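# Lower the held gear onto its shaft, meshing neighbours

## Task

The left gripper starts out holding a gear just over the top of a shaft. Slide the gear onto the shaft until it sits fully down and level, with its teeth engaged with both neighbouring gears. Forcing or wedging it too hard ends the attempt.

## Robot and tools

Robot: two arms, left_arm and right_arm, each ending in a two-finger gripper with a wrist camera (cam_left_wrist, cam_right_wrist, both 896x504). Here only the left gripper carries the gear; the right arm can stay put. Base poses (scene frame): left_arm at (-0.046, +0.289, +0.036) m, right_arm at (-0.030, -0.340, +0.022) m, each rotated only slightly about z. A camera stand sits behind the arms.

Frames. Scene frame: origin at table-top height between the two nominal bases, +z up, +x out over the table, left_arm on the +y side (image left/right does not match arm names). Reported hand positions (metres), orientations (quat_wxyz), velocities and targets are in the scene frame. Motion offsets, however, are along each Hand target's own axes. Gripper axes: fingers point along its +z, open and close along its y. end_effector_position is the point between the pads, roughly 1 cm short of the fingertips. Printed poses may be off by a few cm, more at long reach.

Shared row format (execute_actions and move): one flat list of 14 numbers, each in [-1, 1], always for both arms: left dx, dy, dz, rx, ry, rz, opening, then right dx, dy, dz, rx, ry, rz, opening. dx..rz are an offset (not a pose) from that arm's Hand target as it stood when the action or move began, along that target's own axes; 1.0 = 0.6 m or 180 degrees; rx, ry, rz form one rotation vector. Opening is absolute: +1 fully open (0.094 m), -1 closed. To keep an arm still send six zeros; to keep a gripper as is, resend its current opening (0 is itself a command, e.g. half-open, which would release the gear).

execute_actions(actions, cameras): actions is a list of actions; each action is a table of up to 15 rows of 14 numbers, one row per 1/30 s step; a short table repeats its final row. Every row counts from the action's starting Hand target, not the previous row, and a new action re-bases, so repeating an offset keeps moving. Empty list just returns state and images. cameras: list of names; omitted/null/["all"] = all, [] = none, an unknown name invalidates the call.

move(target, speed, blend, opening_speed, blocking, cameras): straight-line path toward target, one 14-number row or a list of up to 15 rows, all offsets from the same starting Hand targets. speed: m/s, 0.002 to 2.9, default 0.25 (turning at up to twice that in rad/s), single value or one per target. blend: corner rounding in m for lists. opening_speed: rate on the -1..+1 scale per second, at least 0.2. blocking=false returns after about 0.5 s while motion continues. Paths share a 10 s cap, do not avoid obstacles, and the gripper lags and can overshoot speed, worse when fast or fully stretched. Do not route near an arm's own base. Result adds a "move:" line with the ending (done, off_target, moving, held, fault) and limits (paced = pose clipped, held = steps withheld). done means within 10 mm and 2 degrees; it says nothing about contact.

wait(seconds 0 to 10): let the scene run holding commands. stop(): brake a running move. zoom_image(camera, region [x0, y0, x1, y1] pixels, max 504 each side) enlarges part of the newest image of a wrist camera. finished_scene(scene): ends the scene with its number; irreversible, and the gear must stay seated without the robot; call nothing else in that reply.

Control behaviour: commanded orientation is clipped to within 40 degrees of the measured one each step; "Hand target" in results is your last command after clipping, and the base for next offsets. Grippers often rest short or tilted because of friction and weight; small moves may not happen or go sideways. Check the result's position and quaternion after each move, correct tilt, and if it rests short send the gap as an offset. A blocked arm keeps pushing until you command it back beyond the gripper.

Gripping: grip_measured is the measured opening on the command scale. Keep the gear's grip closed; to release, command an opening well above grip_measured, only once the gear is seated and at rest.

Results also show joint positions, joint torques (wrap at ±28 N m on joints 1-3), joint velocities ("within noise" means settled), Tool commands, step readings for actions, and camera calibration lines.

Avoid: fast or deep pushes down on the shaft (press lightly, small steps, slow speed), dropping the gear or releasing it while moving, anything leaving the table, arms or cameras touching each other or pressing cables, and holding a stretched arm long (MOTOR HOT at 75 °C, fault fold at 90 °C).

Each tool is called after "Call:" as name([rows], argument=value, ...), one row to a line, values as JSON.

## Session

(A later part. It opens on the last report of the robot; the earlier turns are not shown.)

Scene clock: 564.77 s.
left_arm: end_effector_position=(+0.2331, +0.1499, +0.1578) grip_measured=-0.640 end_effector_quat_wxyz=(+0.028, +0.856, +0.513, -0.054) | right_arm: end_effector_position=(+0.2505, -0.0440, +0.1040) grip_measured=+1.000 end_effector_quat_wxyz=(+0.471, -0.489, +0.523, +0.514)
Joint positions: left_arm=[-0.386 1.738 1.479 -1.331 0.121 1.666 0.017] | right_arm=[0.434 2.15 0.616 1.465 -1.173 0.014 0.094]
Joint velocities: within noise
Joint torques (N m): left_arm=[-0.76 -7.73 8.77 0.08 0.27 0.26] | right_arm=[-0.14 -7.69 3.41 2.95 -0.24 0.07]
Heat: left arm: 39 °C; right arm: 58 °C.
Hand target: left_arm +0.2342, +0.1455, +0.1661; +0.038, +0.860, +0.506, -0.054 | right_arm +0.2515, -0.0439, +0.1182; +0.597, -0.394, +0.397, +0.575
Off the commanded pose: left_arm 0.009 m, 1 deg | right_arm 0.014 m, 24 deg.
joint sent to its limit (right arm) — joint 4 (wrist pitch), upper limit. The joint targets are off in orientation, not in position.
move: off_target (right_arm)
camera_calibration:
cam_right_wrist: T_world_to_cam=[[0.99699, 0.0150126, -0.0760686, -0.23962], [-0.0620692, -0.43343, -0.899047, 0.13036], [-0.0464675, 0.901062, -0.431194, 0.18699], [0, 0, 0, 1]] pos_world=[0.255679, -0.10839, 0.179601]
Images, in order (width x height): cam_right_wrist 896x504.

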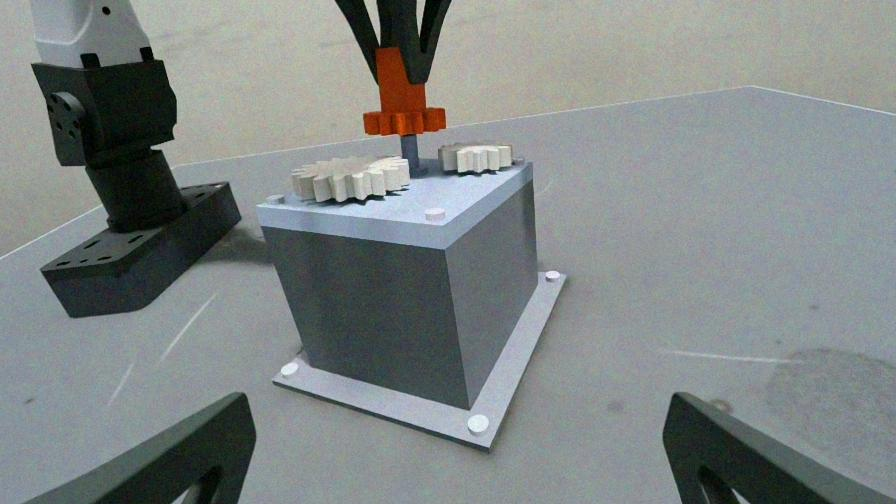

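Call:
move(target=[-0.0015,0.003,0.0,0,0,0,-0.9,0,0,0,0,0,0,1], speed=0.05, cameras=[])

Scene clock: 580.57 s.
left_arm: end_effector_position=(+0.2343, +0.1486, +0.1599) grip_measured=-0.640 end_effector_quat_wxyz=(+0.031, +0.857, +0.512, -0.052) | right_arm: end_effector_position=(+0.2505, -0.0440, +0.1040) grip_measured=+1.000 end_effector_quat_wxyz=(+0.471, -0.489, +0.523, +0.514)
Joint positions: left_arm=[-0.389 1.738 1.488 -1.333 0.121 1.666 0.017] | right_arm=[0.434 2.15 0.616 1.465 -1.173 0.014 0.094]
Joint velocities: within noise
Joint torques (N m): left_arm=[-0.88 -7.16 8.84 0.1 0.27 0.24] | right_arm=[-0.08 -7.76 3.47 2.96 -0.23 0.08]
Heat: left arm: 39 °C; right arm: 58 °C.
Hand target: left_arm +0.2354, +0.1439, +0.1662; +0.038, +0.860, +0.506, -0.054 | right_arm +0.2515, -0.0439, +0.1182; +0.597, -0.394, +0.397, +0.575
Off the commanded pose: left_arm 0.008 m, 1 deg | right_arm 0.014 m, 24 deg.
joint sent to its limit (right arm) — joint 4 (wrist pitch), upper limit. The joint targets are off in orientation, not in position.
move: off_target (right_arm)
No camera images: "cameras" was empty.

Call:
move(target=[0.005,-0.0045,0.0,0,0,0,-0.9,0,0,0,0,0,0,1], speed=0.05, cameras=["cam_right_wrist"])

Call:
zoom_image(camera="cam_right_wrist", region=[340, 50, 480, 190])

Call:
move(target=[0,0,0,0,0,0,-0.9,-0.0518,0.1365,0.079,0.143,0.148,-0.559,1], speed=0.5, cameras=["cam_right_wrist"])

Call:
zoom_image(camera="cam_right_wrist", region=[460, 30, 620, 190])

Scene clock: 592.10 s.
left_arm: end_effector_position=(+0.2342, +0.1486, +0.1599) grip_measured=-0.640 end_effector_quat_wxyz=(+0.031, +0.858, +0.510, -0.052) | right_arm: end_effector_position=(+0.2505, -0.0440, +0.1040) grip_measured=+1.000 end_effector_quat_wxyz=(+0.471, -0.489, +0.523, +0.514)
Joint positions: left_arm=[-0.389 1.738 1.488 -1.333 0.121 1.672 0.017] | right_arm=[0.434 2.15 0.616 1.465 -1.173 0.014 0.094]
Joint velocities: within noise
Joint torques (N m): left_arm=[0.05 -7.92 7.62 0.13 0.29 0.27] | right_arm=[-0.1 -7.68 3.43 2.94 -0.24 0.04]
Heat: left arm: 40 °C; right arm: 57 °C.
Hand target: left_arm +0.2345, +0.1478, +0.1658; +0.038, +0.860, +0.506, -0.054 | right_arm +0.2515, -0.0439, +0.1182; +0.597, -0.394, +0.397, +0.575
Off the commanded pose: left_arm 0.006 m, 1 deg | right_arm 0.014 m, 24 deg.
joint sent to its limit (right arm) — joint 4 (wrist pitch), upper limit. The joint targets are off in orientation, not in position.
move: off_target (right_arm)
camera_calibration:
cam_right_wrist: T_world_to_cam=[[0.99699, 0.0150126, -0.0760686, -0.23962], [-0.0620692, -0.43343, -0.899047, 0.13036], [-0.0464675, 0.901062, -0.431194, 0.18699], [0, 0, 0, 1]] pos_world=[0.255679, -0.10839, 0.179601]
Images, in order (width x height): cam_right_wrist 896x504.

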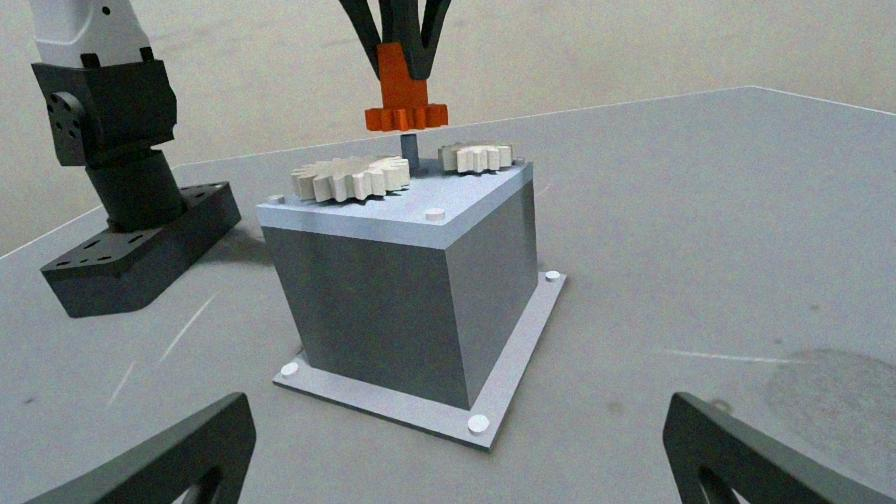

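Scaled by 3.600 from the camera's 896x504 image, which has a finer 1280x720 frame.

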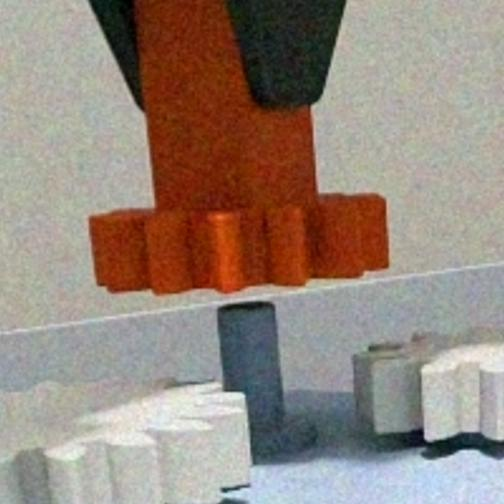

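Scene clock: 594.93 s.
left_arm: end_effector_position=(+0.2342, +0.1486, +0.1599) grip_measured=-0.640 end_effector_quat_wxyz=(+0.031, +0.858, +0.510, -0.052) | right_arm: end_effector_position=(+0.1690, -0.0094, +0.1240) grip_measured=+1.000 end_effector_quat_wxyz=(-0.636, +0.708, -0.218, +0.217)
Joint positions: left_arm=[-0.389 1.738 1.488 -1.333 0.121 1.672 0.017] | right_arm=[1.124 1.795 0.229 1.468 0.154 -1.586 0.094]
Joint velocities: within noise
Joint torques (N m): left_arm=[0.05 -7.98 7.68 0.1 0.28 0.28] | right_arm=[0.51 -8.77 2.7 3.36 0.05 0.01]
Heat: left arm: 40 °C; right arm: 58 °C.
Hand target: left_arm +0.2345, +0.1478, +0.1658; +0.038, +0.860, +0.506, -0.054 | right_arm +0.1699, -0.0093, +0.1637; -0.786, +0.533, -0.168, +0.265
Off the commanded pose: left_arm 0.006 m, 1 deg | right_arm 0.040 m, 28 deg.
joint sent to its limit (right arm) — joint 4 (wrist pitch), upper limit. The joint targets are off in orientation, not in position.
move: off_target (right_arm)
camera_calibration:
cam_right_wrist: T_world_to_cam=[[0.0350396, 0.10208, 0.994159, -0.126653], [0.501012, -0.862531, 0.0709064, -0.0611612], [0.864731, 0.495601, -0.0813662, -0.0406227], [0, 0, 0, 1]] pos_world=[0.0702081, -0.0196919, 0.126945]
Images, in order (width x height): cam_right_wrist 896x504.

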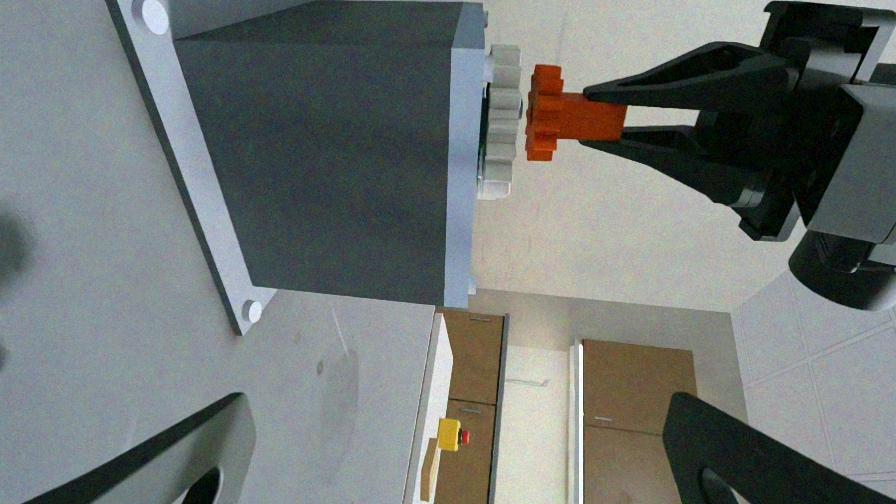

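Scaled by 3.150 from the camera's 896x504 image, which has a finer 1280x720 frame.

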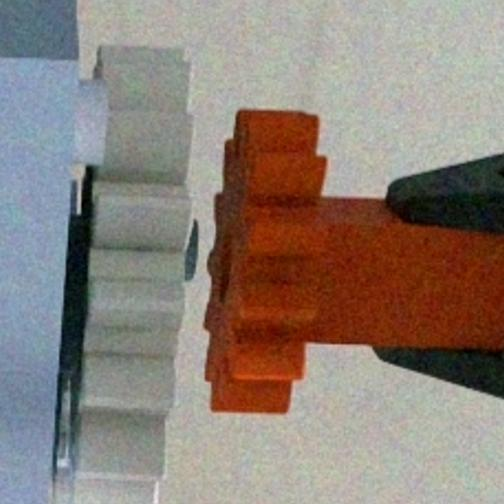

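Call:
zoom_image(camera="cam_right_wrist", region=[505, 60, 585, 170])

Scaled by 4.582 from the camera's 896x504 image, which has a finer 1280x720 frame.

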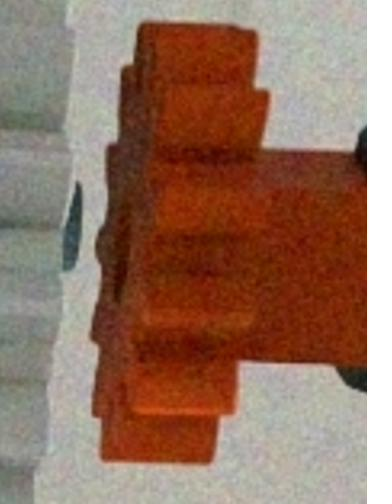

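Call:
move(target=[0.0085,0,0.0,0,0,0,-0.9,0,0,0,0,0,0,1], speed=0.05, cameras=["cam_right_wrist"])

Call:
zoom_image(camera="cam_right_wrist", region=[505, 60, 585, 170])

Call:
move(target=[0,0,0,0,0,0,-0.9,0.1423,0.0855,0.0032,-0.143,-0.148,0.559,1], speed=0.5, cameras=["cam_right_wrist"])

Call:
zoom_image(camera="cam_right_wrist", region=[340, 50, 480, 190])

Scene clock: 671.00 s.
left_arm: end_effector_position=(+0.2363, +0.1527, +0.1599) grip_measured=-0.640 end_effector_quat_wxyz=(+0.031, +0.858, +0.509, -0.052) | right_arm: end_effector_position=(+0.1691, -0.0094, +0.1240) grip_measured=+1.000 end_effector_quat_wxyz=(-0.636, +0.708, -0.218, +0.218)
Joint positions: left_arm=[-0.374 1.738 1.488 -1.333 0.121 1.687 0.017] | right_arm=[1.124 1.795 0.229 1.468 0.154 -1.587 0.094]
Joint velocities: within noise
Joint torques (N m): left_arm=[0.21 -7.76 7.79 0.13 0.28 0.3] | right_arm=[0.38 -8.83 2.74 3.34 0.08 -0.06]
Heat: left arm: 39 °C; right arm: 63 °C.
Hand target: left_arm +0.2369, +0.1521, +0.1651; +0.038, +0.860, +0.506, -0.054 | right_arm +0.1699, -0.0093, +0.1637; -0.786, +0.533, -0.169, +0.265
Off the commanded pose: left_arm 0.005 m, 1 deg | right_arm 0.040 m, 28 deg.
joint sent to its limit (right arm) — joint 4 (wrist pitch), upper limit. The joint targets are off in orientation, not in position.
move: off_target (right_arm)
camera_calibration:
cam_right_wrist: T_world_to_cam=[[0.0340929, 0.102775, 0.99412, -0.126468], [0.500676, -0.862634, 0.0720113, -0.0612736], [0.864963, 0.495277, -0.0808667, -0.0407175], [0, 0, 0, 1]] pos_world=[0.0702091, -0.0196925, 0.126845]
Images, in order (width x height): cam_right_wrist 896x504.

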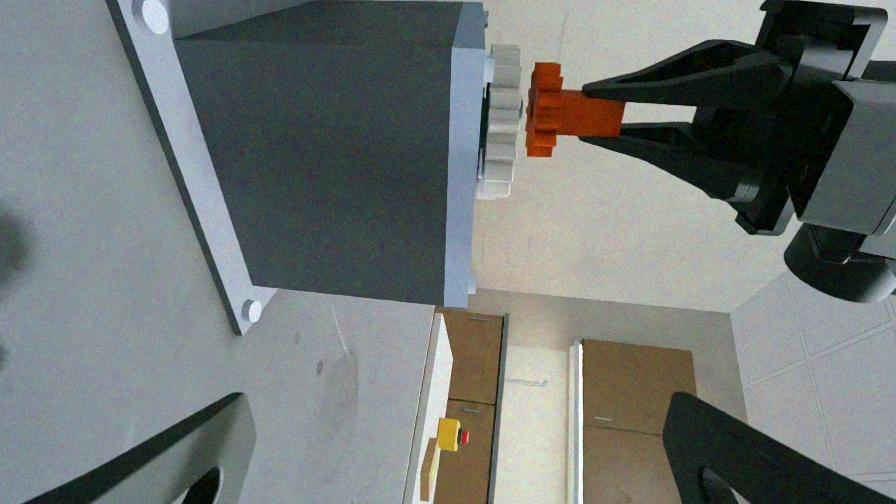

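Scaled by 4.582 from the camera's 896x504 image, which has a finer 1280x720 frame.

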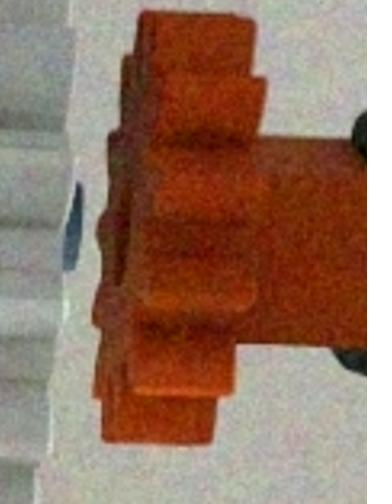

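Scene clock: 673.83 s.
left_arm: end_effector_position=(+0.2363, +0.1527, +0.1599) grip_measured=-0.640 end_effector_quat_wxyz=(+0.031, +0.859, +0.509, -0.052) | right_arm: end_effector_position=(+0.2504, -0.0441, +0.1045) grip_measured=+1.000 end_effector_quat_wxyz=(+0.472, -0.490, +0.522, +0.514)
Joint positions: left_arm=[-0.374 1.738 1.488 -1.333 0.121 1.688 0.017] | right_arm=[0.434 2.149 0.616 1.467 -1.172 0.013 0.094]
Joint velocities: within noise
Joint torques (N m): left_arm=[0.21 -7.72 7.83 0.11 0.31 0.28] | right_arm=[-0.08 -7.66 3.56 2.93 -0.23 0.03]
Heat: left arm: 39 °C; right arm: 63 °C.
Hand target: left_arm +0.2369, +0.1521, +0.1651; +0.038, +0.860, +0.506, -0.054 | right_arm +0.2516, -0.0439, +0.1184; +0.597, -0.394, +0.397, +0.575
Off the commanded pose: left_arm 0.005 m, 1 deg | right_arm 0.014 m, 24 deg.
joint sent to its limit (right arm) — joint 4 (wrist pitch), upper limit. The joint targets are off in orientation, not in position.
move: off_target (right_arm)
camera_calibration:
cam_right_wrist: T_world_to_cam=[[0.99721, 0.0146872, -0.0731923, -0.239897], [-0.0596554, -0.432637, -0.899592, 0.130223], [-0.0448782, 0.901448, -0.430554, 0.186758], [0, 0, 0, 1]] pos_world=[0.255378, -0.10849, 0.179998]
Images, in order (width x height): cam_right_wrist 896x504.

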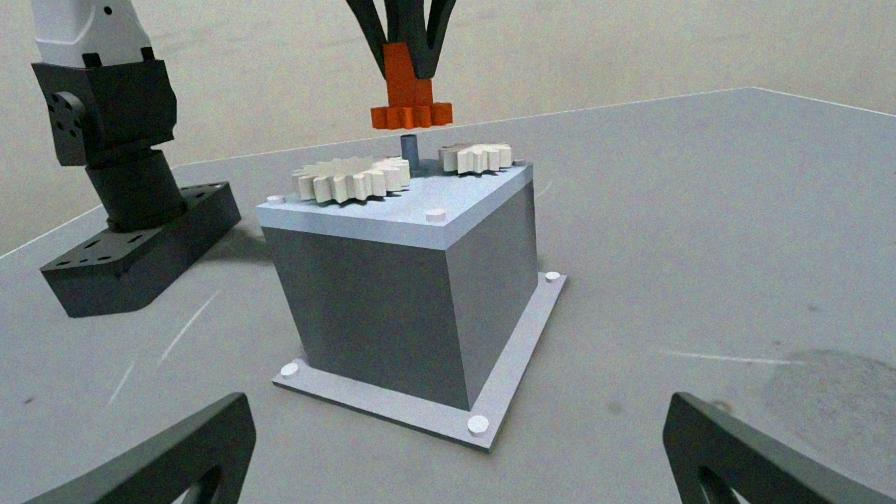

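Scaled by 3.600 from the camera's 896x504 image, which has a finer 1280x720 frame.

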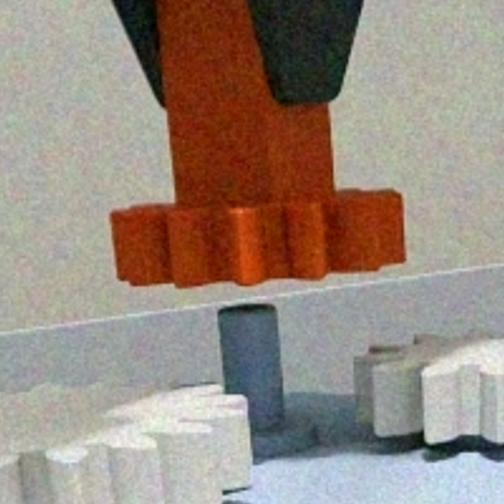

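Call:
move(target=[-0.004,-0.001,0.0,0,0,0,-0.9,0,0,0,0,0,0,1], speed=0.05, cameras=[])

Scene clock: 690.83 s.
left_arm: end_effector_position=(+0.2363, +0.1527, +0.1599) grip_measured=-0.640 end_effector_quat_wxyz=(+0.031, +0.859, +0.509, -0.052) | right_arm: end_effector_position=(+0.2504, -0.0441, +0.1042) grip_measured=+1.000 end_effector_quat_wxyz=(+0.472, -0.489, +0.523, +0.514)
Joint positions: left_arm=[-0.374 1.738 1.488 -1.333 0.121 1.688 0.017] | right_arm=[0.434 2.149 0.616 1.465 -1.172 0.014 0.094]
Joint velocities: within noise
Joint torques (N m): left_arm=[-0.42 -8.1 7.56 0.12 0.27 0.22] | right_arm=[-0.01 -7.56 3.44 2.96 -0.27 0.04]
Heat: left arm: 39 °C; right arm: 61 °C.
Hand target: left_arm +0.2352, +0.1503, +0.1654; +0.038, +0.860, +0.506, -0.054 | right_arm +0.2516, -0.0439, +0.1184; +0.597, -0.394, +0.397, +0.575
Off the commanded pose: left_arm 0.006 m, 1 deg | right_arm 0.014 m, 24 deg.
joint sent to its limit (right arm) — joint 4 (wrist pitch), upper limit. The joint targets are off in orientation, not in position.
move: off_target (right_arm)
No camera images: "cameras" was empty.

Now lower with combined small tangential until break.

Call:
execute_actions([
  [[-0.0007,-0.0007,0.002,0,0,0,-0.9,0,0,0,0,0,0,1]],
  [[-0.0007,0,0.002,0,0,0,-0.9,0,0,0,0,0,0,1]],
], cameras=[])

Scene clock: 697.60 s.
left_arm: end_effector_position=(+0.2363, +0.1527, +0.1599) grip_measured=-0.640 end_effector_quat_wxyz=(+0.031, +0.859, +0.509, -0.052) | right_arm: end_effector_position=(+0.2504, -0.0441, +0.1042) grip_measured=+1.000 end_effector_quat_wxyz=(+0.471, -0.489, +0.523, +0.514)
Joint positions: left_arm=[-0.374 1.738 1.488 -1.333 0.121 1.688 0.017] | right_arm=[0.434 2.149 0.616 1.465 -1.172 0.014 0.094]
Joint velocities: within noise
Joint torques (N m): left_arm=[-0.73 -8.12 6.53 0.23 0.28 0.17] | right_arm=[-0.1 -7.56 3.45 2.94 -0.25 0.06]
Heat: left arm: 39 °C; right arm: 60 °C.
Hand target: left_arm +0.2343, +0.1495, +0.1632; +0.038, +0.860, +0.506, -0.054 | right_arm +0.2516, -0.0439, +0.1184; +0.597, -0.394, +0.397, +0.575
Off the commanded pose: left_arm 0.005 m, 1 deg | right_arm 0.014 m, 24 deg.
joint sent to its limit (right arm) — joint 4 (wrist pitch), upper limit. The joint targets are off in orientation, not in position.
Step readings (end_effector_position of left_arm | right_arm):
0: (+0.2363, +0.1527, +0.1599) | (+0.2504, -0.0441, +0.1042)
1: (+0.2363, +0.1527, +0.1599) | (+0.2504, -0.0441, +0.1042)
2: (+0.2363, +0.1527, +0.1599) | (+0.2504, -0.0441, +0.1042)
4: (+0.2363, +0.1527, +0.1599) | (+0.2504, -0.0441, +0.1042)
8: (+0.2363, +0.1527, +0.1599) | (+0.2504, -0.0441, +0.1042)
15: (+0.2363, +0.1527, +0.1599) | (+0.2504, -0.0441, +0.1042)
16: (+0.2363, +0.1527, +0.1599) | (+0.2504, -0.0441, +0.1042)
17: (+0.2363, +0.1527, +0.1599) | (+0.2504, -0.0441, +0.1042)
19: (+0.2363, +0.1527, +0.1599) | (+0.2504, -0.0441, +0.1042)
23: (+0.2363, +0.1527, +0.1599) | (+0.2504, -0.0441, +0.1042)
30: (+0.2363, +0.1527, +0.1599) | (+0.2504, -0.0441, +0.1042)
No camera images: "cameras" was empty.

Call:
execute_actions([
  [[0,0,0.003,0,0,0,-0.9,0,0,0,0,0,0,1]],
  [[0,0,0.003,0,0,0,-0.9,0,0,0,0,0,0,1]],
], cameras=[])

Scene clock: 703.27 s.
left_arm: end_effector_position=(+0.2346, +0.1534, +0.1580) grip_measured=-0.640 end_effector_quat_wxyz=(+0.028, +0.858, +0.509, -0.054) | right_arm: end_effector_position=(+0.2504, -0.0441, +0.1042) grip_measured=+1.000 end_effector_quat_wxyz=(+0.471, -0.489, +0.523, +0.514)
Joint positions: left_arm=[-0.374 1.738 1.48 -1.333 0.121 1.688 0.017] | right_arm=[0.434 2.149 0.616 1.465 -1.172 0.014 0.094]
Joint velocities: within noise
Joint torques (N m): left_arm=[-0.92 -8.14 5.93 0.37 0.3 0.15] | right_arm=[-0.08 -7.5 3.47 2.97 -0.26 0.06]
Heat: left arm: 39 °C; right arm: 60 °C.
Hand target: left_arm +0.2342, +0.1491, +0.1596; +0.038, +0.860, +0.506, -0.054 | right_arm +0.2516, -0.0439, +0.1184; +0.597, -0.394, +0.397, +0.575
Off the commanded pose: left_arm 0.005 m, 1 deg | right_arm 0.014 m, 24 deg.
joint sent to its limit (right arm) — joint 4 (wrist pitch), upper limit. The joint targets are off in orientation, not in position.
Step readings (end_effector_position of left_arm | right_arm):
0: (+0.2363, +0.1527, +0.1599) | (+0.2504, -0.0441, +0.1042)
1: (+0.2363, +0.1527, +0.1599) | (+0.2504, -0.0441, +0.1042)
2: (+0.2363, +0.1527, +0.1599) | (+0.2504, -0.0441, +0.1042)
4: (+0.2363, +0.1527, +0.1599) | (+0.2504, -0.0441, +0.1042)
8: (+0.2363, +0.1527, +0.1599) | (+0.2504, -0.0441, +0.1042)
15: (+0.2363, +0.1527, +0.1599) | (+0.2504, -0.0441, +0.1042)
16: (+0.2360, +0.1528, +0.1596) | (+0.2504, -0.0441, +0.1042)
17: (+0.2357, +0.1529, +0.1593) | (+0.2504, -0.0441, +0.1042)
19: (+0.2348, +0.1533, +0.1583) | (+0.2504, -0.0441, +0.1042)
23: (+0.2346, +0.1534, +0.1580) | (+0.2504, -0.0441, +0.1042)
30: (+0.2346, +0.1534, +0.1580) | (+0.2504, -0.0441, +0.1042)
No camera images: "cameras" was empty.

Call:
execute_actions([
  [[-0.001,0.002,0,0,0,0,-0.9,0,0,0,0,0,0,1]],
  [[-0.001,0,0,0,0,0,-0.9,0,0,0,0,0,0,1]],
], cameras=[])

Scene clock: 710.03 s.
left_arm: end_effector_position=(+0.2339, +0.1520, +0.1580) grip_measured=-0.640 end_effector_quat_wxyz=(+0.028, +0.860, +0.507, -0.054) | right_arm: end_effector_position=(+0.2504, -0.0441, +0.1042) grip_measured=+1.000 end_effector_quat_wxyz=(+0.471, -0.489, +0.523, +0.514)
Joint positions: left_arm=[-0.379 1.738 1.48 -1.333 0.121 1.688 0.017] | right_arm=[0.434 2.149 0.616 1.465 -1.172 0.014 0.094]
Joint velocities: within noise
Joint torques (N m): left_arm=[-0.95 -7.87 6.35 0.36 0.3 0.13] | right_arm=[-0.12 -7.66 3.47 2.94 -0.24 0.06]
Heat: left arm: 38 °C; right arm: 59 °C.
Hand target: left_arm +0.2346, +0.1475, +0.1598; +0.038, +0.860, +0.506, -0.054 | right_arm +0.2516, -0.0439, +0.1184; +0.597, -0.394, +0.397, +0.575
Off the commanded pose: left_arm 0.005 m, 1 deg | right_arm 0.014 m, 24 deg.
joint sent to its limit (right arm) — joint 4 (wrist pitch), upper limit. The joint targets are off in orientation, not in position.
Step readings (end_effector_position of left_arm | right_arm):
0: (+0.2346, +0.1534, +0.1580) | (+0.2504, -0.0441, +0.1042)
1: (+0.2345, +0.1533, +0.1580) | (+0.2504, -0.0441, +0.1042)
2: (+0.2345, +0.1532, +0.1580) | (+0.2504, -0.0441, +0.1042)
4: (+0.2343, +0.1527, +0.1580) | (+0.2504, -0.0441, +0.1042)
8: (+0.2342, +0.1525, +0.1580) | (+0.2504, -0.0441, +0.1042)
15: (+0.2342, +0.1525, +0.1580) | (+0.2504, -0.0441, +0.1042)
16: (+0.2341, +0.1524, +0.1580) | (+0.2504, -0.0441, +0.1042)
17: (+0.2341, +0.1523, +0.1580) | (+0.2504, -0.0441, +0.1042)
19: (+0.2339, +0.1521, +0.1580) | (+0.2504, -0.0441, +0.1042)
23: (+0.2339, +0.1520, +0.1580) | (+0.2504, -0.0441, +0.1042)
30: (+0.2339, +0.1520, +0.1580) | (+0.2504, -0.0441, +0.1042)
No camera images: "cameras" was empty.

Call:
execute_actions([
  [[-0.0008,0.002,0,0,0,0,-0.9,0,0,0,0,0,0,1]],
  [[0,0.002,0,0,0,0,-0.9,0,0,0,0,0,0,1]],
], cameras=[])

Scene clock: 717.07 s.
left_arm: end_effector_position=(+0.2336, +0.1513, +0.1580) grip_measured=-0.640 end_effector_quat_wxyz=(+0.028, +0.860, +0.507, -0.054) | right_arm: end_effector_position=(+0.2504, -0.0441, +0.1042) grip_measured=+1.000 end_effector_quat_wxyz=(+0.471, -0.489, +0.523, +0.514)
Joint positions: left_arm=[-0.381 1.738 1.48 -1.333 0.121 1.687 0.017] | right_arm=[0.434 2.149 0.616 1.465 -1.172 0.014 0.094]
Joint velocities: within noise
Joint torques (N m): left_arm=[-0.84 -7.08 7.35 0.34 0.27 0.1] | right_arm=[-0.01 -7.64 3.45 2.96 -0.25 0.08]
Heat: left arm: 38 °C; right arm: 59 °C.
Hand target: left_arm +0.2365, +0.1459, +0.1599; +0.038, +0.860, +0.506, -0.054 | right_arm +0.2516, -0.0439, +0.1184; +0.597, -0.394, +0.397, +0.575
Off the commanded pose: left_arm 0.006 m, 1 deg | right_arm 0.014 m, 24 deg.
joint sent to its limit (right arm) — joint 4 (wrist pitch), upper limit. The joint targets are off in orientation, not in position.
Step readings (end_effector_position of left_arm | right_arm):
0: (+0.2339, +0.1520, +0.1580) | (+0.2504, -0.0441, +0.1042)
1: (+0.2339, +0.1520, +0.1580) | (+0.2504, -0.0441, +0.1042)
2: (+0.2339, +0.1520, +0.1580) | (+0.2504, -0.0441, +0.1042)
4: (+0.2339, +0.1520, +0.1580) | (+0.2504, -0.0441, +0.1042)
8: (+0.2339, +0.1520, +0.1580) | (+0.2504, -0.0441, +0.1042)
15: (+0.2339, +0.1520, +0.1580) | (+0.2504, -0.0441, +0.1042)
16: (+0.2338, +0.1519, +0.1580) | (+0.2504, -0.0441, +0.1042)
17: (+0.2337, +0.1517, +0.1580) | (+0.2504, -0.0441, +0.1042)
19: (+0.2336, +0.1515, +0.1580) | (+0.2504, -0.0441, +0.1042)
23: (+0.2336, +0.1513, +0.1580) | (+0.2504, -0.0441, +0.1042)
30: (+0.2336, +0.1513, +0.1580) | (+0.2504, -0.0441, +0.1042)
No camera images: "cameras" was empty.

Call:
execute_actions([
  [[0,0.0015,0.0,0,0,0,-0.9,0,0,0,0,0,0,1]],
  [[0,0.0015,0,0,0,0,-0.9,0,0,0,0,0,0,1]],
], cameras=["cam_right_wrist"])

Call:
zoom_image(camera="cam_right_wrist", region=[340, 50, 480, 190])

Scene clock: 725.07 s.
left_arm: end_effector_position=(+0.2336, +0.1513, +0.1580) grip_measured=-0.640 end_effector_quat_wxyz=(+0.028, +0.860, +0.507, -0.054) | right_arm: end_effector_position=(+0.2504, -0.0441, +0.1042) grip_measured=+1.000 end_effector_quat_wxyz=(+0.471, -0.489, +0.523, +0.514)
Joint positions: left_arm=[-0.381 1.738 1.48 -1.333 0.121 1.686 0.017] | right_arm=[0.434 2.149 0.616 1.465 -1.172 0.014 0.094]
Joint velocities: within noise
Joint torques (N m): left_arm=[-1.02 -6.42 8.06 0.31 0.3 0.1] | right_arm=[-0.09 -7.58 3.51 2.95 -0.27 0.07]
Heat: left arm: 38 °C; right arm: 59 °C.
Hand target: left_arm +0.2381, +0.1450, +0.1599; +0.038, +0.860, +0.506, -0.054 | right_arm +0.2516, -0.0439, +0.1184; +0.597, -0.394, +0.397, +0.575
Off the commanded pose: left_arm 0.008 m, 1 deg | right_arm 0.014 m, 24 deg.
joint sent to its limit (right arm) — joint 4 (wrist pitch), upper limit. The joint targets are off in orientation, not in position.
Step readings (end_effector_position of left_arm | right_arm):
0: (+0.2336, +0.1513, +0.1580) | (+0.2504, -0.0441, +0.1042)
1: (+0.2336, +0.1513, +0.1580) | (+0.2504, -0.0441, +0.1042)
2: (+0.2336, +0.1513, +0.1580) | (+0.2504, -0.0441, +0.1042)
4: (+0.2336, +0.1513, +0.1580) | (+0.2504, -0.0441, +0.1042)
8: (+0.2336, +0.1513, +0.1580) | (+0.2504, -0.0441, +0.1042)
15: (+0.2336, +0.1513, +0.1580) | (+0.2504, -0.0441, +0.1042)
16: (+0.2336, +0.1513, +0.1580) | (+0.2504, -0.0441, +0.1042)
17: (+0.2336, +0.1513, +0.1580) | (+0.2504, -0.0441, +0.1042)
19: (+0.2336, +0.1513, +0.1580) | (+0.2504, -0.0441, +0.1042)
23: (+0.2336, +0.1513, +0.1580) | (+0.2504, -0.0441, +0.1042)
30: (+0.2336, +0.1513, +0.1580) | (+0.2504, -0.0441, +0.1042)
camera_calibration:
cam_right_wrist: T_world_to_cam=[[0.996996, 0.0145762, -0.0760675, -0.239554], [-0.0622636, -0.433293, -0.8991, 0.130607], [-0.0460649, 0.901135, -0.431083, 0.186956], [0, 0, 0, 1]] pos_world=[0.255579, -0.10839, 0.179801]
Images, in order (width x height): cam_right_wrist 896x504.

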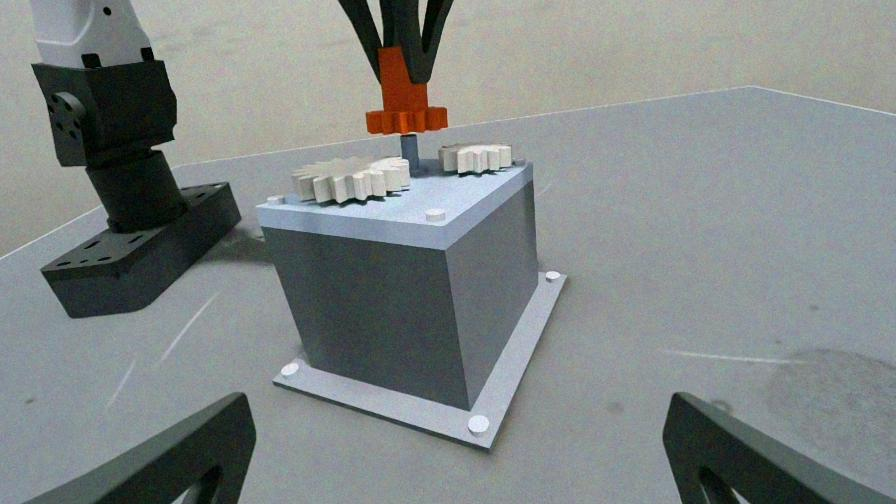

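Scaled by 3.600 from the camera's 896x504 image, which has a finer 1280x720 frame.

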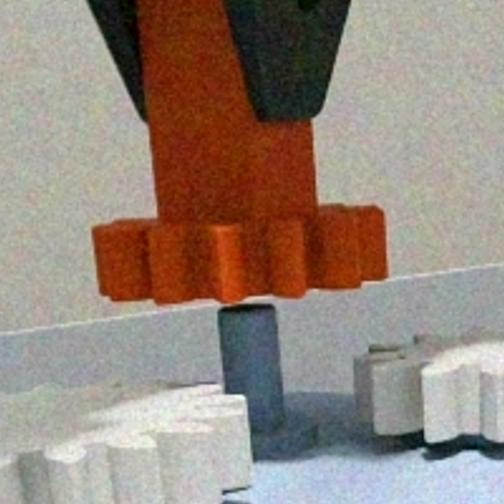

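Call:
execute_actions([
  [[0,0,0.0025,0,0,0,-0.9,0,0,0,0,0,0,1]],
  [[0,0,0.0025,0,0,0,-0.9,0,0,0,0,0,0,1]],
], cameras=[])

Scene clock: 731.13 s.
left_arm: end_effector_position=(+0.2343, +0.1511, +0.1580) grip_measured=-0.640 end_effector_quat_wxyz=(+0.029, +0.860, +0.507, -0.053) | right_arm: end_effector_position=(+0.2504, -0.0441, +0.1042) grip_measured=+1.000 end_effector_quat_wxyz=(+0.471, -0.489, +0.523, +0.514)
Joint positions: left_arm=[-0.381 1.738 1.48 -1.33 0.121 1.685 0.017] | right_arm=[0.434 2.149 0.616 1.465 -1.172 0.014 0.094]
Joint velocities: within noise
Joint torques (N m): left_arm=[-0.96 -6.38 6.99 0.42 0.29 0.1] | right_arm=[-0.1 -7.69 3.47 2.96 -0.25 0.06]
Heat: left arm: 38 °C; right arm: 59 °C.
Hand target: left_arm +0.2379, +0.1447, +0.1569; +0.038, +0.860, +0.506, -0.054 | right_arm +0.2516, -0.0439, +0.1184; +0.597, -0.394, +0.397, +0.575
Off the commanded pose: left_arm 0.007 m, 1 deg | right_arm 0.014 m, 24 deg.
joint sent to its limit (right arm) — joint 4 (wrist pitch), upper limit. The joint targets are off in orientation, not in position.
Step readings (end_effector_position of left_arm | right_arm):
0: (+0.2336, +0.1513, +0.1580) | (+0.2504, -0.0441, +0.1042)
1: (+0.2336, +0.1513, +0.1580) | (+0.2504, -0.0441, +0.1042)
2: (+0.2336, +0.1513, +0.1580) | (+0.2504, -0.0441, +0.1042)
4: (+0.2336, +0.1513, +0.1580) | (+0.2504, -0.0441, +0.1042)
8: (+0.2336, +0.1513, +0.1580) | (+0.2504, -0.0441, +0.1042)
15: (+0.2336, +0.1513, +0.1580) | (+0.2504, -0.0441, +0.1042)
16: (+0.2336, +0.1513, +0.1580) | (+0.2504, -0.0441, +0.1042)
17: (+0.2338, +0.1513, +0.1580) | (+0.2504, -0.0441, +0.1042)
19: (+0.2339, +0.1512, +0.1580) | (+0.2504, -0.0441, +0.1042)
23: (+0.2341, +0.1511, +0.1580) | (+0.2504, -0.0441, +0.1042)
30: (+0.2343, +0.1511, +0.1580) | (+0.2504, -0.0441, +0.1042)
No camera images: "cameras" was empty.

Call:
execute_actions([
  [[0,-0.004,0.003,0,0,0,-0.9,0,0,0,0,0,0,1]],
  [[0,-0.001,0.003,0,0,0,-0.9,0,0,0,0,0,0,1]],
], cameras=[])

Scene clock: 740.83 s.
left_arm: end_effector_position=(+0.2344, +0.1508, +0.1548) grip_measured=-0.640 end_effector_quat_wxyz=(+0.030, +0.860, +0.507, -0.053) | right_arm: end_effector_position=(+0.2504, -0.0441, +0.1042) grip_measured=+1.000 end_effector_quat_wxyz=(+0.471, -0.489, +0.523, +0.514)
Joint positions: left_arm=[-0.382 1.738 1.467 -1.316 0.121 1.685 0.017] | right_arm=[0.434 2.149 0.616 1.465 -1.172 0.014 0.094]
Joint velocities: within noise
Joint torques (N m): left_arm=[-0.91 -7.35 5.68 0.46 0.25 0.14] | right_arm=[-0.17 -7.49 3.54 2.95 -0.22 0.04]
Heat: left arm: 38 °C; right arm: 58 °C.
Hand target: left_arm +0.2350, +0.1457, +0.1533; +0.038, +0.860, +0.506, -0.054 | right_arm +0.2516, -0.0439, +0.1184; +0.597, -0.394, +0.397, +0.575
Off the commanded pose: left_arm 0.005 m, 1 deg | right_arm 0.014 m, 24 deg.
joint sent to its limit (right arm) — joint 4 (wrist pitch), upper limit. The joint targets are off in orientation, not in position.
Step readings (end_effector_position of left_arm | right_arm):
0: (+0.2344, +0.1510, +0.1580) | (+0.2504, -0.0441, +0.1042)
1: (+0.2344, +0.1510, +0.1578) | (+0.2504, -0.0441, +0.1042)
2: (+0.2345, +0.1510, +0.1575) | (+0.2504, -0.0441, +0.1042)
4: (+0.2343, +0.1510, +0.1569) | (+0.2504, -0.0441, +0.1042)
8: (+0.2346, +0.1509, +0.1567) | (+0.2504, -0.0441, +0.1042)
15: (+0.2349, +0.1508, +0.1567) | (+0.2504, -0.0441, +0.1042)
16: (+0.2349, +0.1508, +0.1564) | (+0.2504, -0.0441, +0.1042)
17: (+0.2348, +0.1508, +0.1558) | (+0.2504, -0.0441, +0.1042)
19: (+0.2342, +0.1508, +0.1548) | (+0.2504, -0.0441, +0.1042)
23: (+0.2344, +0.1508, +0.1548) | (+0.2504, -0.0441, +0.1042)
30: (+0.2344, +0.1508, +0.1548) | (+0.2504, -0.0441, +0.1042)
No camera images: "cameras" was empty.

Call:
execute_actions([
  [[0,0,0.003,0,0,0,-0.9,0,0,0,0,0,0,1]],
  [[0,0,0.003,0,0,0,-0.9,0,0,0,0,0,0,1]],
], cameras=[])

Scene clock: 745.83 s.
left_arm: end_effector_position=(+0.2343, +0.1508, +0.1544) grip_measured=-0.640 end_effector_quat_wxyz=(+0.030, +0.859, +0.508, -0.053) | right_arm: end_effector_position=(+0.2504, -0.0441, +0.1042) grip_measured=+1.000 end_effector_quat_wxyz=(+0.471, -0.489, +0.523, +0.514)
Joint positions: left_arm=[-0.382 1.738 1.465 -1.314 0.121 1.684 0.017] | right_arm=[0.434 2.149 0.616 1.465 -1.172 0.014 0.094]
Joint velocities: within noise
Joint torques (N m): left_arm=[-1.14 -7.32 4.6 0.62 0.28 0.11] | right_arm=[-0.1 -7.68 3.49 2.96 -0.26 0.03]
Heat: left arm: 38 °C; right arm: 58 °C.
Hand target: left_arm +0.2349, +0.1453, +0.1497; +0.038, +0.860, +0.506, -0.054 | right_arm +0.2516, -0.0439, +0.1184; +0.597, -0.394, +0.397, +0.575
Off the commanded pose: left_arm 0.007 m, 1 deg | right_arm 0.014 m, 24 deg.
joint sent to its limit (right arm) — joint 4 (wrist pitch), upper limit. The joint targets are off in orientation, not in position.
Step readings (end_effector_position of left_arm | right_arm):
0: (+0.2344, +0.1508, +0.1548) | (+0.2504, -0.0441, +0.1042)
1: (+0.2343, +0.1508, +0.1546) | (+0.2504, -0.0441, +0.1042)
2: (+0.2343, +0.1508, +0.1546) | (+0.2504, -0.0441, +0.1042)
4: (+0.2343, +0.1508, +0.1546) | (+0.2504, -0.0441, +0.1042)
8: (+0.2343, +0.1508, +0.1546) | (+0.2504, -0.0441, +0.1042)
15: (+0.2343, +0.1508, +0.1546) | (+0.2504, -0.0441, +0.1042)
16: (+0.2343, +0.1508, +0.1544) | (+0.2504, -0.0441, +0.1042)
17: (+0.2343, +0.1508, +0.1544) | (+0.2504, -0.0441, +0.1042)
19: (+0.2343, +0.1508, +0.1544) | (+0.2504, -0.0441, +0.1042)
23: (+0.2343, +0.1508, +0.1544) | (+0.2504, -0.0441, +0.1042)
30: (+0.2343, +0.1508, +0.1544) | (+0.2504, -0.0441, +0.1042)
No camera images: "cameras" was empty.

Call:
move(target=[0,0,0,0,0,0,-0.9,0,0,0,0,0,0,1], cameras=["cam_right_wrist"])

Call:
zoom_image(camera="cam_right_wrist", region=[340, 50, 480, 190])

Call:
move(target=[0,0,0,0,0,0,-0.9,-0.0518,0.1365,0.079,0.143,0.148,-0.559,1], speed=0.5, cameras=["cam_right_wrist"])

Call:
zoom_image(camera="cam_right_wrist", region=[505, 60, 585, 170])

Scene clock: 753.13 s.
left_arm: end_effector_position=(+0.2343, +0.1508, +0.1544) grip_measured=-0.640 end_effector_quat_wxyz=(+0.030, +0.859, +0.508, -0.053) | right_arm: end_effector_position=(+0.2504, -0.0441, +0.1042) grip_measured=+1.000 end_effector_quat_wxyz=(+0.471, -0.489, +0.523, +0.514)
Joint positions: left_arm=[-0.382 1.738 1.465 -1.314 0.121 1.684 0.017] | right_arm=[0.434 2.149 0.616 1.465 -1.172 0.014 0.094]
Joint velocities: within noise
Joint torques (N m): left_arm=[-1.02 -7.25 4.66 0.61 0.28 0.11] | right_arm=[0.02 -7.51 3.45 2.94 -0.24 0.06]
Heat: left arm: 38 °C; right arm: 58 °C.
Hand target: left_arm +0.2349, +0.1453, +0.1497; +0.038, +0.860, +0.506, -0.054 | right_arm +0.2516, -0.0439, +0.1184; +0.597, -0.394, +0.397, +0.575
Off the commanded pose: left_arm 0.007 m, 1 deg | right_arm 0.014 m, 24 deg.
joint sent to its limit (right arm) — joint 4 (wrist pitch), upper limit. The joint targets are off in orientation, not in position.
move: off_target (right_arm)
camera_calibration:
cam_right_wrist: T_world_to_cam=[[0.996996, 0.0145762, -0.0760675, -0.239554], [-0.0622636, -0.433293, -0.8991, 0.130607], [-0.0460649, 0.901135, -0.431083, 0.186956], [0, 0, 0, 1]] pos_world=[0.255579, -0.10839, 0.179801]
Images, in order (width x height): cam_right_wrist 896x504.

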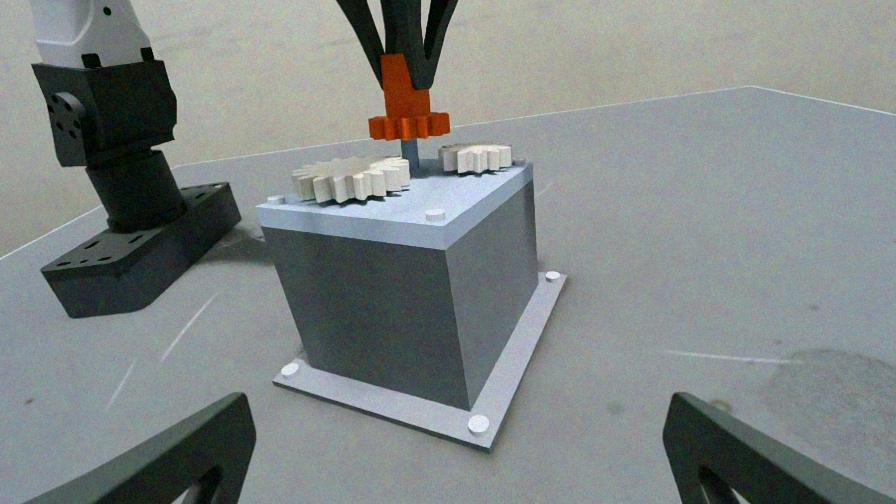

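Scaled by 3.600 from the camera's 896x504 image, which has a finer 1280x720 frame.

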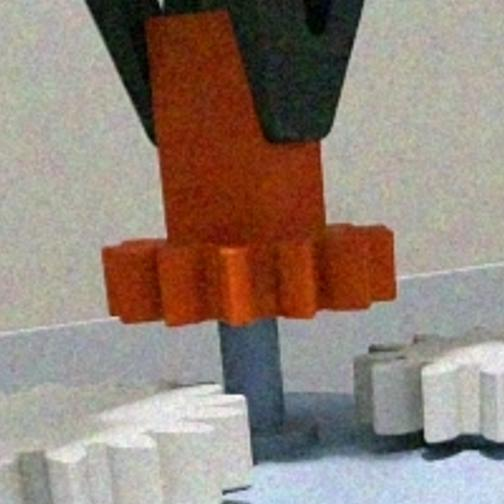

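Scene clock: 755.97 s.
left_arm: end_effector_position=(+0.2343, +0.1508, +0.1544) grip_measured=-0.640 end_effector_quat_wxyz=(+0.030, +0.859, +0.508, -0.053) | right_arm: end_effector_position=(+0.1691, -0.0093, +0.1241) grip_measured=+1.000 end_effector_quat_wxyz=(-0.636, +0.708, -0.218, +0.217)
Joint positions: left_arm=[-0.382 1.738 1.465 -1.314 0.121 1.684 0.017] | right_arm=[1.124 1.795 0.23 1.468 0.153 -1.587 0.094]
Joint velocities: within noise
Joint torques (N m): left_arm=[-1.16 -7.39 4.53 0.6 0.26 0.1] | right_arm=[0.58 -8.73 2.74 3.34 0.09 -0.03]
Heat: left arm: 37 °C; right arm: 58 °C.
Hand target: left_arm +0.2349, +0.1453, +0.1497; +0.038, +0.860, +0.506, -0.054 | right_arm +0.1700, -0.0093, +0.1639; -0.786, +0.533, -0.168, +0.265
Off the commanded pose: left_arm 0.007 m, 1 deg | right_arm 0.040 m, 28 deg.
joint sent to its limit (right arm) — joint 4 (wrist pitch), upper limit. The joint targets are off in orientation, not in position.
move: off_target (right_arm)
camera_calibration:
cam_right_wrist: T_world_to_cam=[[0.0346058, 0.101985, 0.994184, -0.126727], [0.501261, -0.862377, 0.0710161, -0.0611968], [0.864604, 0.495888, -0.0809643, -0.0406514], [0, 0, 0, 1]] pos_world=[0.0702084, -0.0196919, 0.127045]
Images, in order (width x height): cam_right_wrist 896x504.

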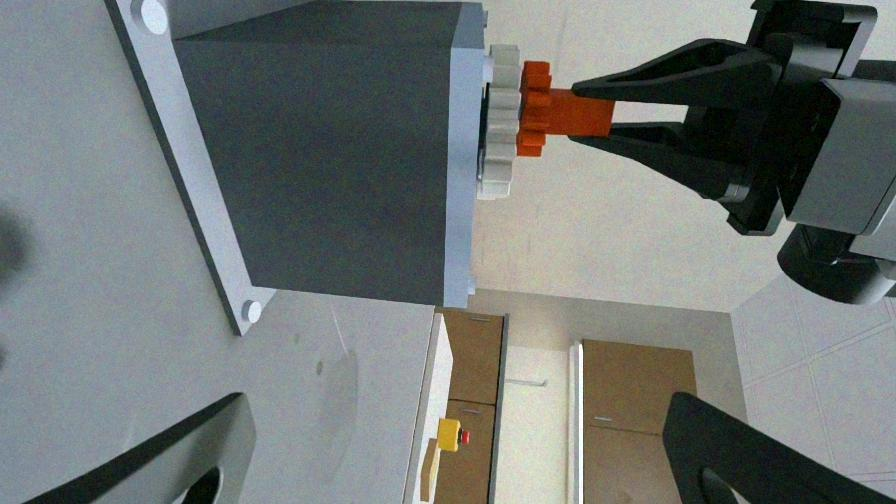

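Scaled by 4.582 from the camera's 896x504 image, which has a finer 1280x720 frame.

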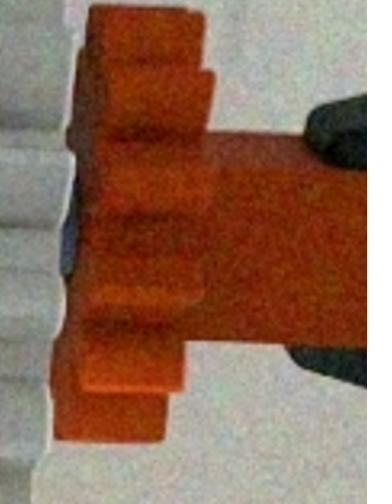

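Call:
execute_actions([
  [[0.005,-0.004,0.001,0,0,0,-0.9,0,0,0,0,0,0,1]],
  [[0.0015,-0.002,0.002,0,0,0,-0.9,0,0,0,0,0,0,1]],
  [[0,-0.002,0.001,0,0,0.01,-0.9,0,0,0,0,0,0,1]],
  [[0,-0.001,0.001,0,0,-0.02,-0.9,0,0,0,0,0,0,1]],
  [[0,0,0.001,0,0,0.01,-0.9,0,0,0,0,0,0,1]],
], cameras=[])

Scene clock: 769.87 s.
left_arm: end_effector_position=(+0.2334, +0.1512, +0.1541) grip_measured=-0.640 end_effector_quat_wxyz=(+0.038, +0.858, +0.510, -0.048) | right_arm: end_effector_position=(+0.1691, -0.0093, +0.1241) grip_measured=+1.000 end_effector_quat_wxyz=(-0.636, +0.708, -0.217, +0.218)
Joint positions: left_arm=[-0.381 1.715 1.437 -1.288 0.122 1.678 0.017] | right_arm=[1.124 1.795 0.23 1.468 0.154 -1.588 0.094]
Joint velocities: within noise
Joint torques (N m): left_arm=[-0.08 -6.72 3.78 0.56 0.25 0.27] | right_arm=[0.5 -8.87 2.71 3.32 0.05 -0.06]
Heat: left arm: 37 °C; right arm: 61 °C.
Hand target: left_arm +0.2318, +0.1510, +0.1455; +0.038, +0.860, +0.506, -0.054 | right_arm +0.1700, -0.0093, +0.1639; -0.786, +0.533, -0.168, +0.265
Off the commanded pose: left_arm 0.009 m, 1 deg | right_arm 0.040 m, 28 deg.
joint sent to its limit (right arm) — joint 4 (wrist pitch), upper limit. The joint targets are off in orientation, not in position.
Step readings (end_effector_position of left_arm | right_arm):
0: (+0.2343, +0.1508, +0.1544) | (+0.1691, -0.0093, +0.1241)
1: (+0.2342, +0.1508, +0.1541) | (+0.1691, -0.0093, +0.1241)
2: (+0.2340, +0.1509, +0.1542) | (+0.1691, -0.0093, +0.1241)
4: (+0.2341, +0.1509, +0.1543) | (+0.1691, -0.0093, +0.1241)
8: (+0.2341, +0.1509, +0.1542) | (+0.1691, -0.0093, +0.1241)
15: (+0.2340, +0.1509, +0.1541) | (+0.1691, -0.0093, +0.1241)
16: (+0.2339, +0.1510, +0.1541) | (+0.1691, -0.0093, +0.1241)
17: (+0.2339, +0.1510, +0.1542) | (+0.1691, -0.0093, +0.1241)
19: (+0.2338, +0.1510, +0.1542) | (+0.1691, -0.0093, +0.1241)
23: (+0.2338, +0.1510, +0.1541) | (+0.1691, -0.0093, +0.1241)
30: (+0.2338, +0.1510, +0.1542) | (+0.1691, -0.0093, +0.1241)
31: (+0.2338, +0.1510, +0.1542) | (+0.1691, -0.0093, +0.1241)
32: (+0.2338, +0.1511, +0.1542) | (+0.1691, -0.0093, +0.1241)
34: (+0.2338, +0.1511, +0.1542) | (+0.1691, -0.0093, +0.1241)
38: (+0.2337, +0.1510, +0.1542) | (+0.1691, -0.0093, +0.1241)
45: (+0.2337, +0.1510, +0.1542) | (+0.1691, -0.0093, +0.1241)
46: (+0.2337, +0.1510, +0.1542) | (+0.1691, -0.0093, +0.1241)
47: (+0.2336, +0.1511, +0.1542) | (+0.1691, -0.0093, +0.1241)
49: (+0.2335, +0.1511, +0.1542) | (+0.1691, -0.0093, +0.1241)
53: (+0.2336, +0.1513, +0.1541) | (+0.1691, -0.0093, +0.1241)
60: (+0.2336, +0.1512, +0.1541) | (+0.1691, -0.0093, +0.1241)
61: (+0.2335, +0.1512, +0.1540) | (+0.1691, -0.0093, +0.1241)
62: (+0.2335, +0.1512, +0.1541) | (+0.1691, -0.0093, +0.1241)
64: (+0.2335, +0.1512, +0.1541) | (+0.1691, -0.0093, +0.1241)
68: (+0.2334, +0.1512, +0.1541) | (+0.1691, -0.0093, +0.1241)
75: (+0.2334, +0.1512, +0.1541) | (+0.1691, -0.0093, +0.1241)
No camera images: "cameras" was empty.

Call:
execute_actions([
  [[0.003,0,0,0,0,0,-0.9,0,0,0,0,0,0,1]],
  [[0.003,0,0,0,0,0,-0.9,0,0,0,0,0,0,1]],
  [[0.002,0,0,0,0,0,-0.9,0,0,0,0,0,0,1]],
], cameras=[])

Scene clock: 781.97 s.
left_arm: end_effector_position=(+0.2339, +0.1521, +0.1539) grip_measured=-0.640 end_effector_quat_wxyz=(+0.043, +0.859, +0.508, -0.053) | right_arm: end_effector_position=(+0.1691, -0.0093, +0.1241) grip_measured=+1.000 end_effector_quat_wxyz=(-0.636, +0.708, -0.217, +0.218)
Joint positions: left_arm=[-0.369 1.715 1.435 -1.287 0.138 1.694 0.017] | right_arm=[1.124 1.795 0.23 1.468 0.154 -1.588 0.094]
Joint velocities: within noise
Joint torques (N m): left_arm=[0.29 -6.34 4.11 0.54 0.1 0.27] | right_arm=[0.55 -8.87 2.63 3.33 0.09 -0.05]
Heat: left arm: 36 °C; right arm: 62 °C.
Hand target: left_arm +0.2341, +0.1550, +0.1449; +0.038, +0.860, +0.506, -0.054 | right_arm +0.1700, -0.0093, +0.1639; -0.786, +0.533, -0.168, +0.265
Off the commanded pose: left_arm 0.009 m, 1 deg | right_arm 0.040 m, 28 deg.
joint sent to its limit (right arm) — joint 4 (wrist pitch), upper limit. The joint targets are off in orientation, not in position.
Step readings (end_effector_position of left_arm | right_arm):
0: (+0.2334, +0.1512, +0.1541) | (+0.1691, -0.0093, +0.1241)
1: (+0.2335, +0.1513, +0.1541) | (+0.1691, -0.0093, +0.1241)
2: (+0.2335, +0.1513, +0.1541) | (+0.1691, -0.0093, +0.1241)
4: (+0.2336, +0.1514, +0.1541) | (+0.1691, -0.0093, +0.1241)
8: (+0.2336, +0.1514, +0.1541) | (+0.1691, -0.0093, +0.1241)
15: (+0.2336, +0.1514, +0.1541) | (+0.1691, -0.0093, +0.1241)
16: (+0.2337, +0.1516, +0.1541) | (+0.1691, -0.0093, +0.1241)
17: (+0.2338, +0.1518, +0.1541) | (+0.1691, -0.0093, +0.1241)
19: (+0.2337, +0.1518, +0.1540) | (+0.1691, -0.0093, +0.1241)
23: (+0.2337, +0.1517, +0.1541) | (+0.1691, -0.0093, +0.1241)
30: (+0.2337, +0.1517, +0.1541) | (+0.1691, -0.0093, +0.1241)
31: (+0.2338, +0.1518, +0.1541) | (+0.1691, -0.0093, +0.1241)
32: (+0.2339, +0.1520, +0.1541) | (+0.1691, -0.0093, +0.1241)
34: (+0.2339, +0.1521, +0.1541) | (+0.1691, -0.0093, +0.1241)
38: (+0.2339, +0.1522, +0.1539) | (+0.1691, -0.0093, +0.1241)
45: (+0.2339, +0.1522, +0.1539) | (+0.1691, -0.0093, +0.1241)
No camera images: "cameras" was empty.

Call:
execute_actions([
  [[-0.003,0,-0.005,0,0,0,-0.9,0,0,0,0,0,0,1]],
  [[-0.003,0,-0.002,0,0,0,-0.9,0,0,0,0,0,0,1]],
  [[-0.003,0,0,0,0,0,-0.9,0,0,0,0,0,0,1]],
  [[-0.002,0,0,0,0,0,-0.9,0,0,0,0,0,0,1]],
], cameras=[])

Scene clock: 793.47 s.
left_arm: end_effector_position=(+0.2336, +0.1517, +0.1539) grip_measured=-0.640 end_effector_quat_wxyz=(+0.043, +0.859, +0.508, -0.053) | right_arm: end_effector_position=(+0.1691, -0.0093, +0.1241) grip_measured=+1.000 end_effector_quat_wxyz=(-0.636, +0.708, -0.217, +0.218)
Joint positions: left_arm=[-0.371 1.715 1.435 -1.287 0.137 1.692 0.017] | right_arm=[1.124 1.795 0.23 1.468 0.154 -1.588 0.094]
Joint velocities: within noise
Joint torques (N m): left_arm=[-1.39 -6.94 5.39 0.38 0.08 0.11] | right_arm=[0.5 -8.69 2.78 3.33 0.06 -0.01]
Heat: left arm: 36 °C; right arm: 63 °C.
Hand target: left_arm +0.2312, +0.1499, +0.1499; +0.038, +0.860, +0.506, -0.054 | right_arm +0.1700, -0.0093, +0.1639; -0.786, +0.533, -0.168, +0.265
Off the commanded pose: left_arm 0.005 m, 1 deg | right_arm 0.040 m, 28 deg.
joint sent to its limit (right arm) — joint 4 (wrist pitch), upper limit. The joint targets are off in orientation, not in position.
Step readings (end_effector_position of left_arm | right_arm):
0: (+0.2339, +0.1521, +0.1539) | (+0.1691, -0.0093, +0.1241)
1: (+0.2339, +0.1521, +0.1539) | (+0.1691, -0.0093, +0.1241)
2: (+0.2339, +0.1521, +0.1539) | (+0.1691, -0.0093, +0.1241)
4: (+0.2339, +0.1521, +0.1539) | (+0.1691, -0.0093, +0.1241)
8: (+0.2339, +0.1521, +0.1539) | (+0.1691, -0.0093, +0.1241)
15: (+0.2339, +0.1521, +0.1539) | (+0.1691, -0.0093, +0.1241)
16: (+0.2339, +0.1521, +0.1539) | (+0.1691, -0.0093, +0.1241)
17: (+0.2339, +0.1521, +0.1539) | (+0.1691, -0.0093, +0.1241)
19: (+0.2339, +0.1521, +0.1539) | (+0.1691, -0.0093, +0.1241)
23: (+0.2339, +0.1521, +0.1539) | (+0.1691, -0.0093, +0.1241)
30: (+0.2339, +0.1521, +0.1539) | (+0.1691, -0.0093, +0.1241)
31: (+0.2339, +0.1521, +0.1539) | (+0.1691, -0.0093, +0.1241)
32: (+0.2338, +0.1520, +0.1539) | (+0.1691, -0.0093, +0.1241)
34: (+0.2337, +0.1518, +0.1539) | (+0.1691, -0.0093, +0.1241)
38: (+0.2337, +0.1518, +0.1539) | (+0.1691, -0.0093, +0.1241)
45: (+0.2337, +0.1518, +0.1539) | (+0.1691, -0.0093, +0.1241)
46: (+0.2337, +0.1517, +0.1539) | (+0.1691, -0.0093, +0.1241)
47: (+0.2336, +0.1516, +0.1539) | (+0.1691, -0.0093, +0.1241)
49: (+0.2336, +0.1517, +0.1539) | (+0.1691, -0.0093, +0.1241)
53: (+0.2336, +0.1517, +0.1539) | (+0.1691, -0.0093, +0.1241)
60: (+0.2336, +0.1517, +0.1539) | (+0.1691, -0.0093, +0.1241)
No camera images: "cameras" was empty.


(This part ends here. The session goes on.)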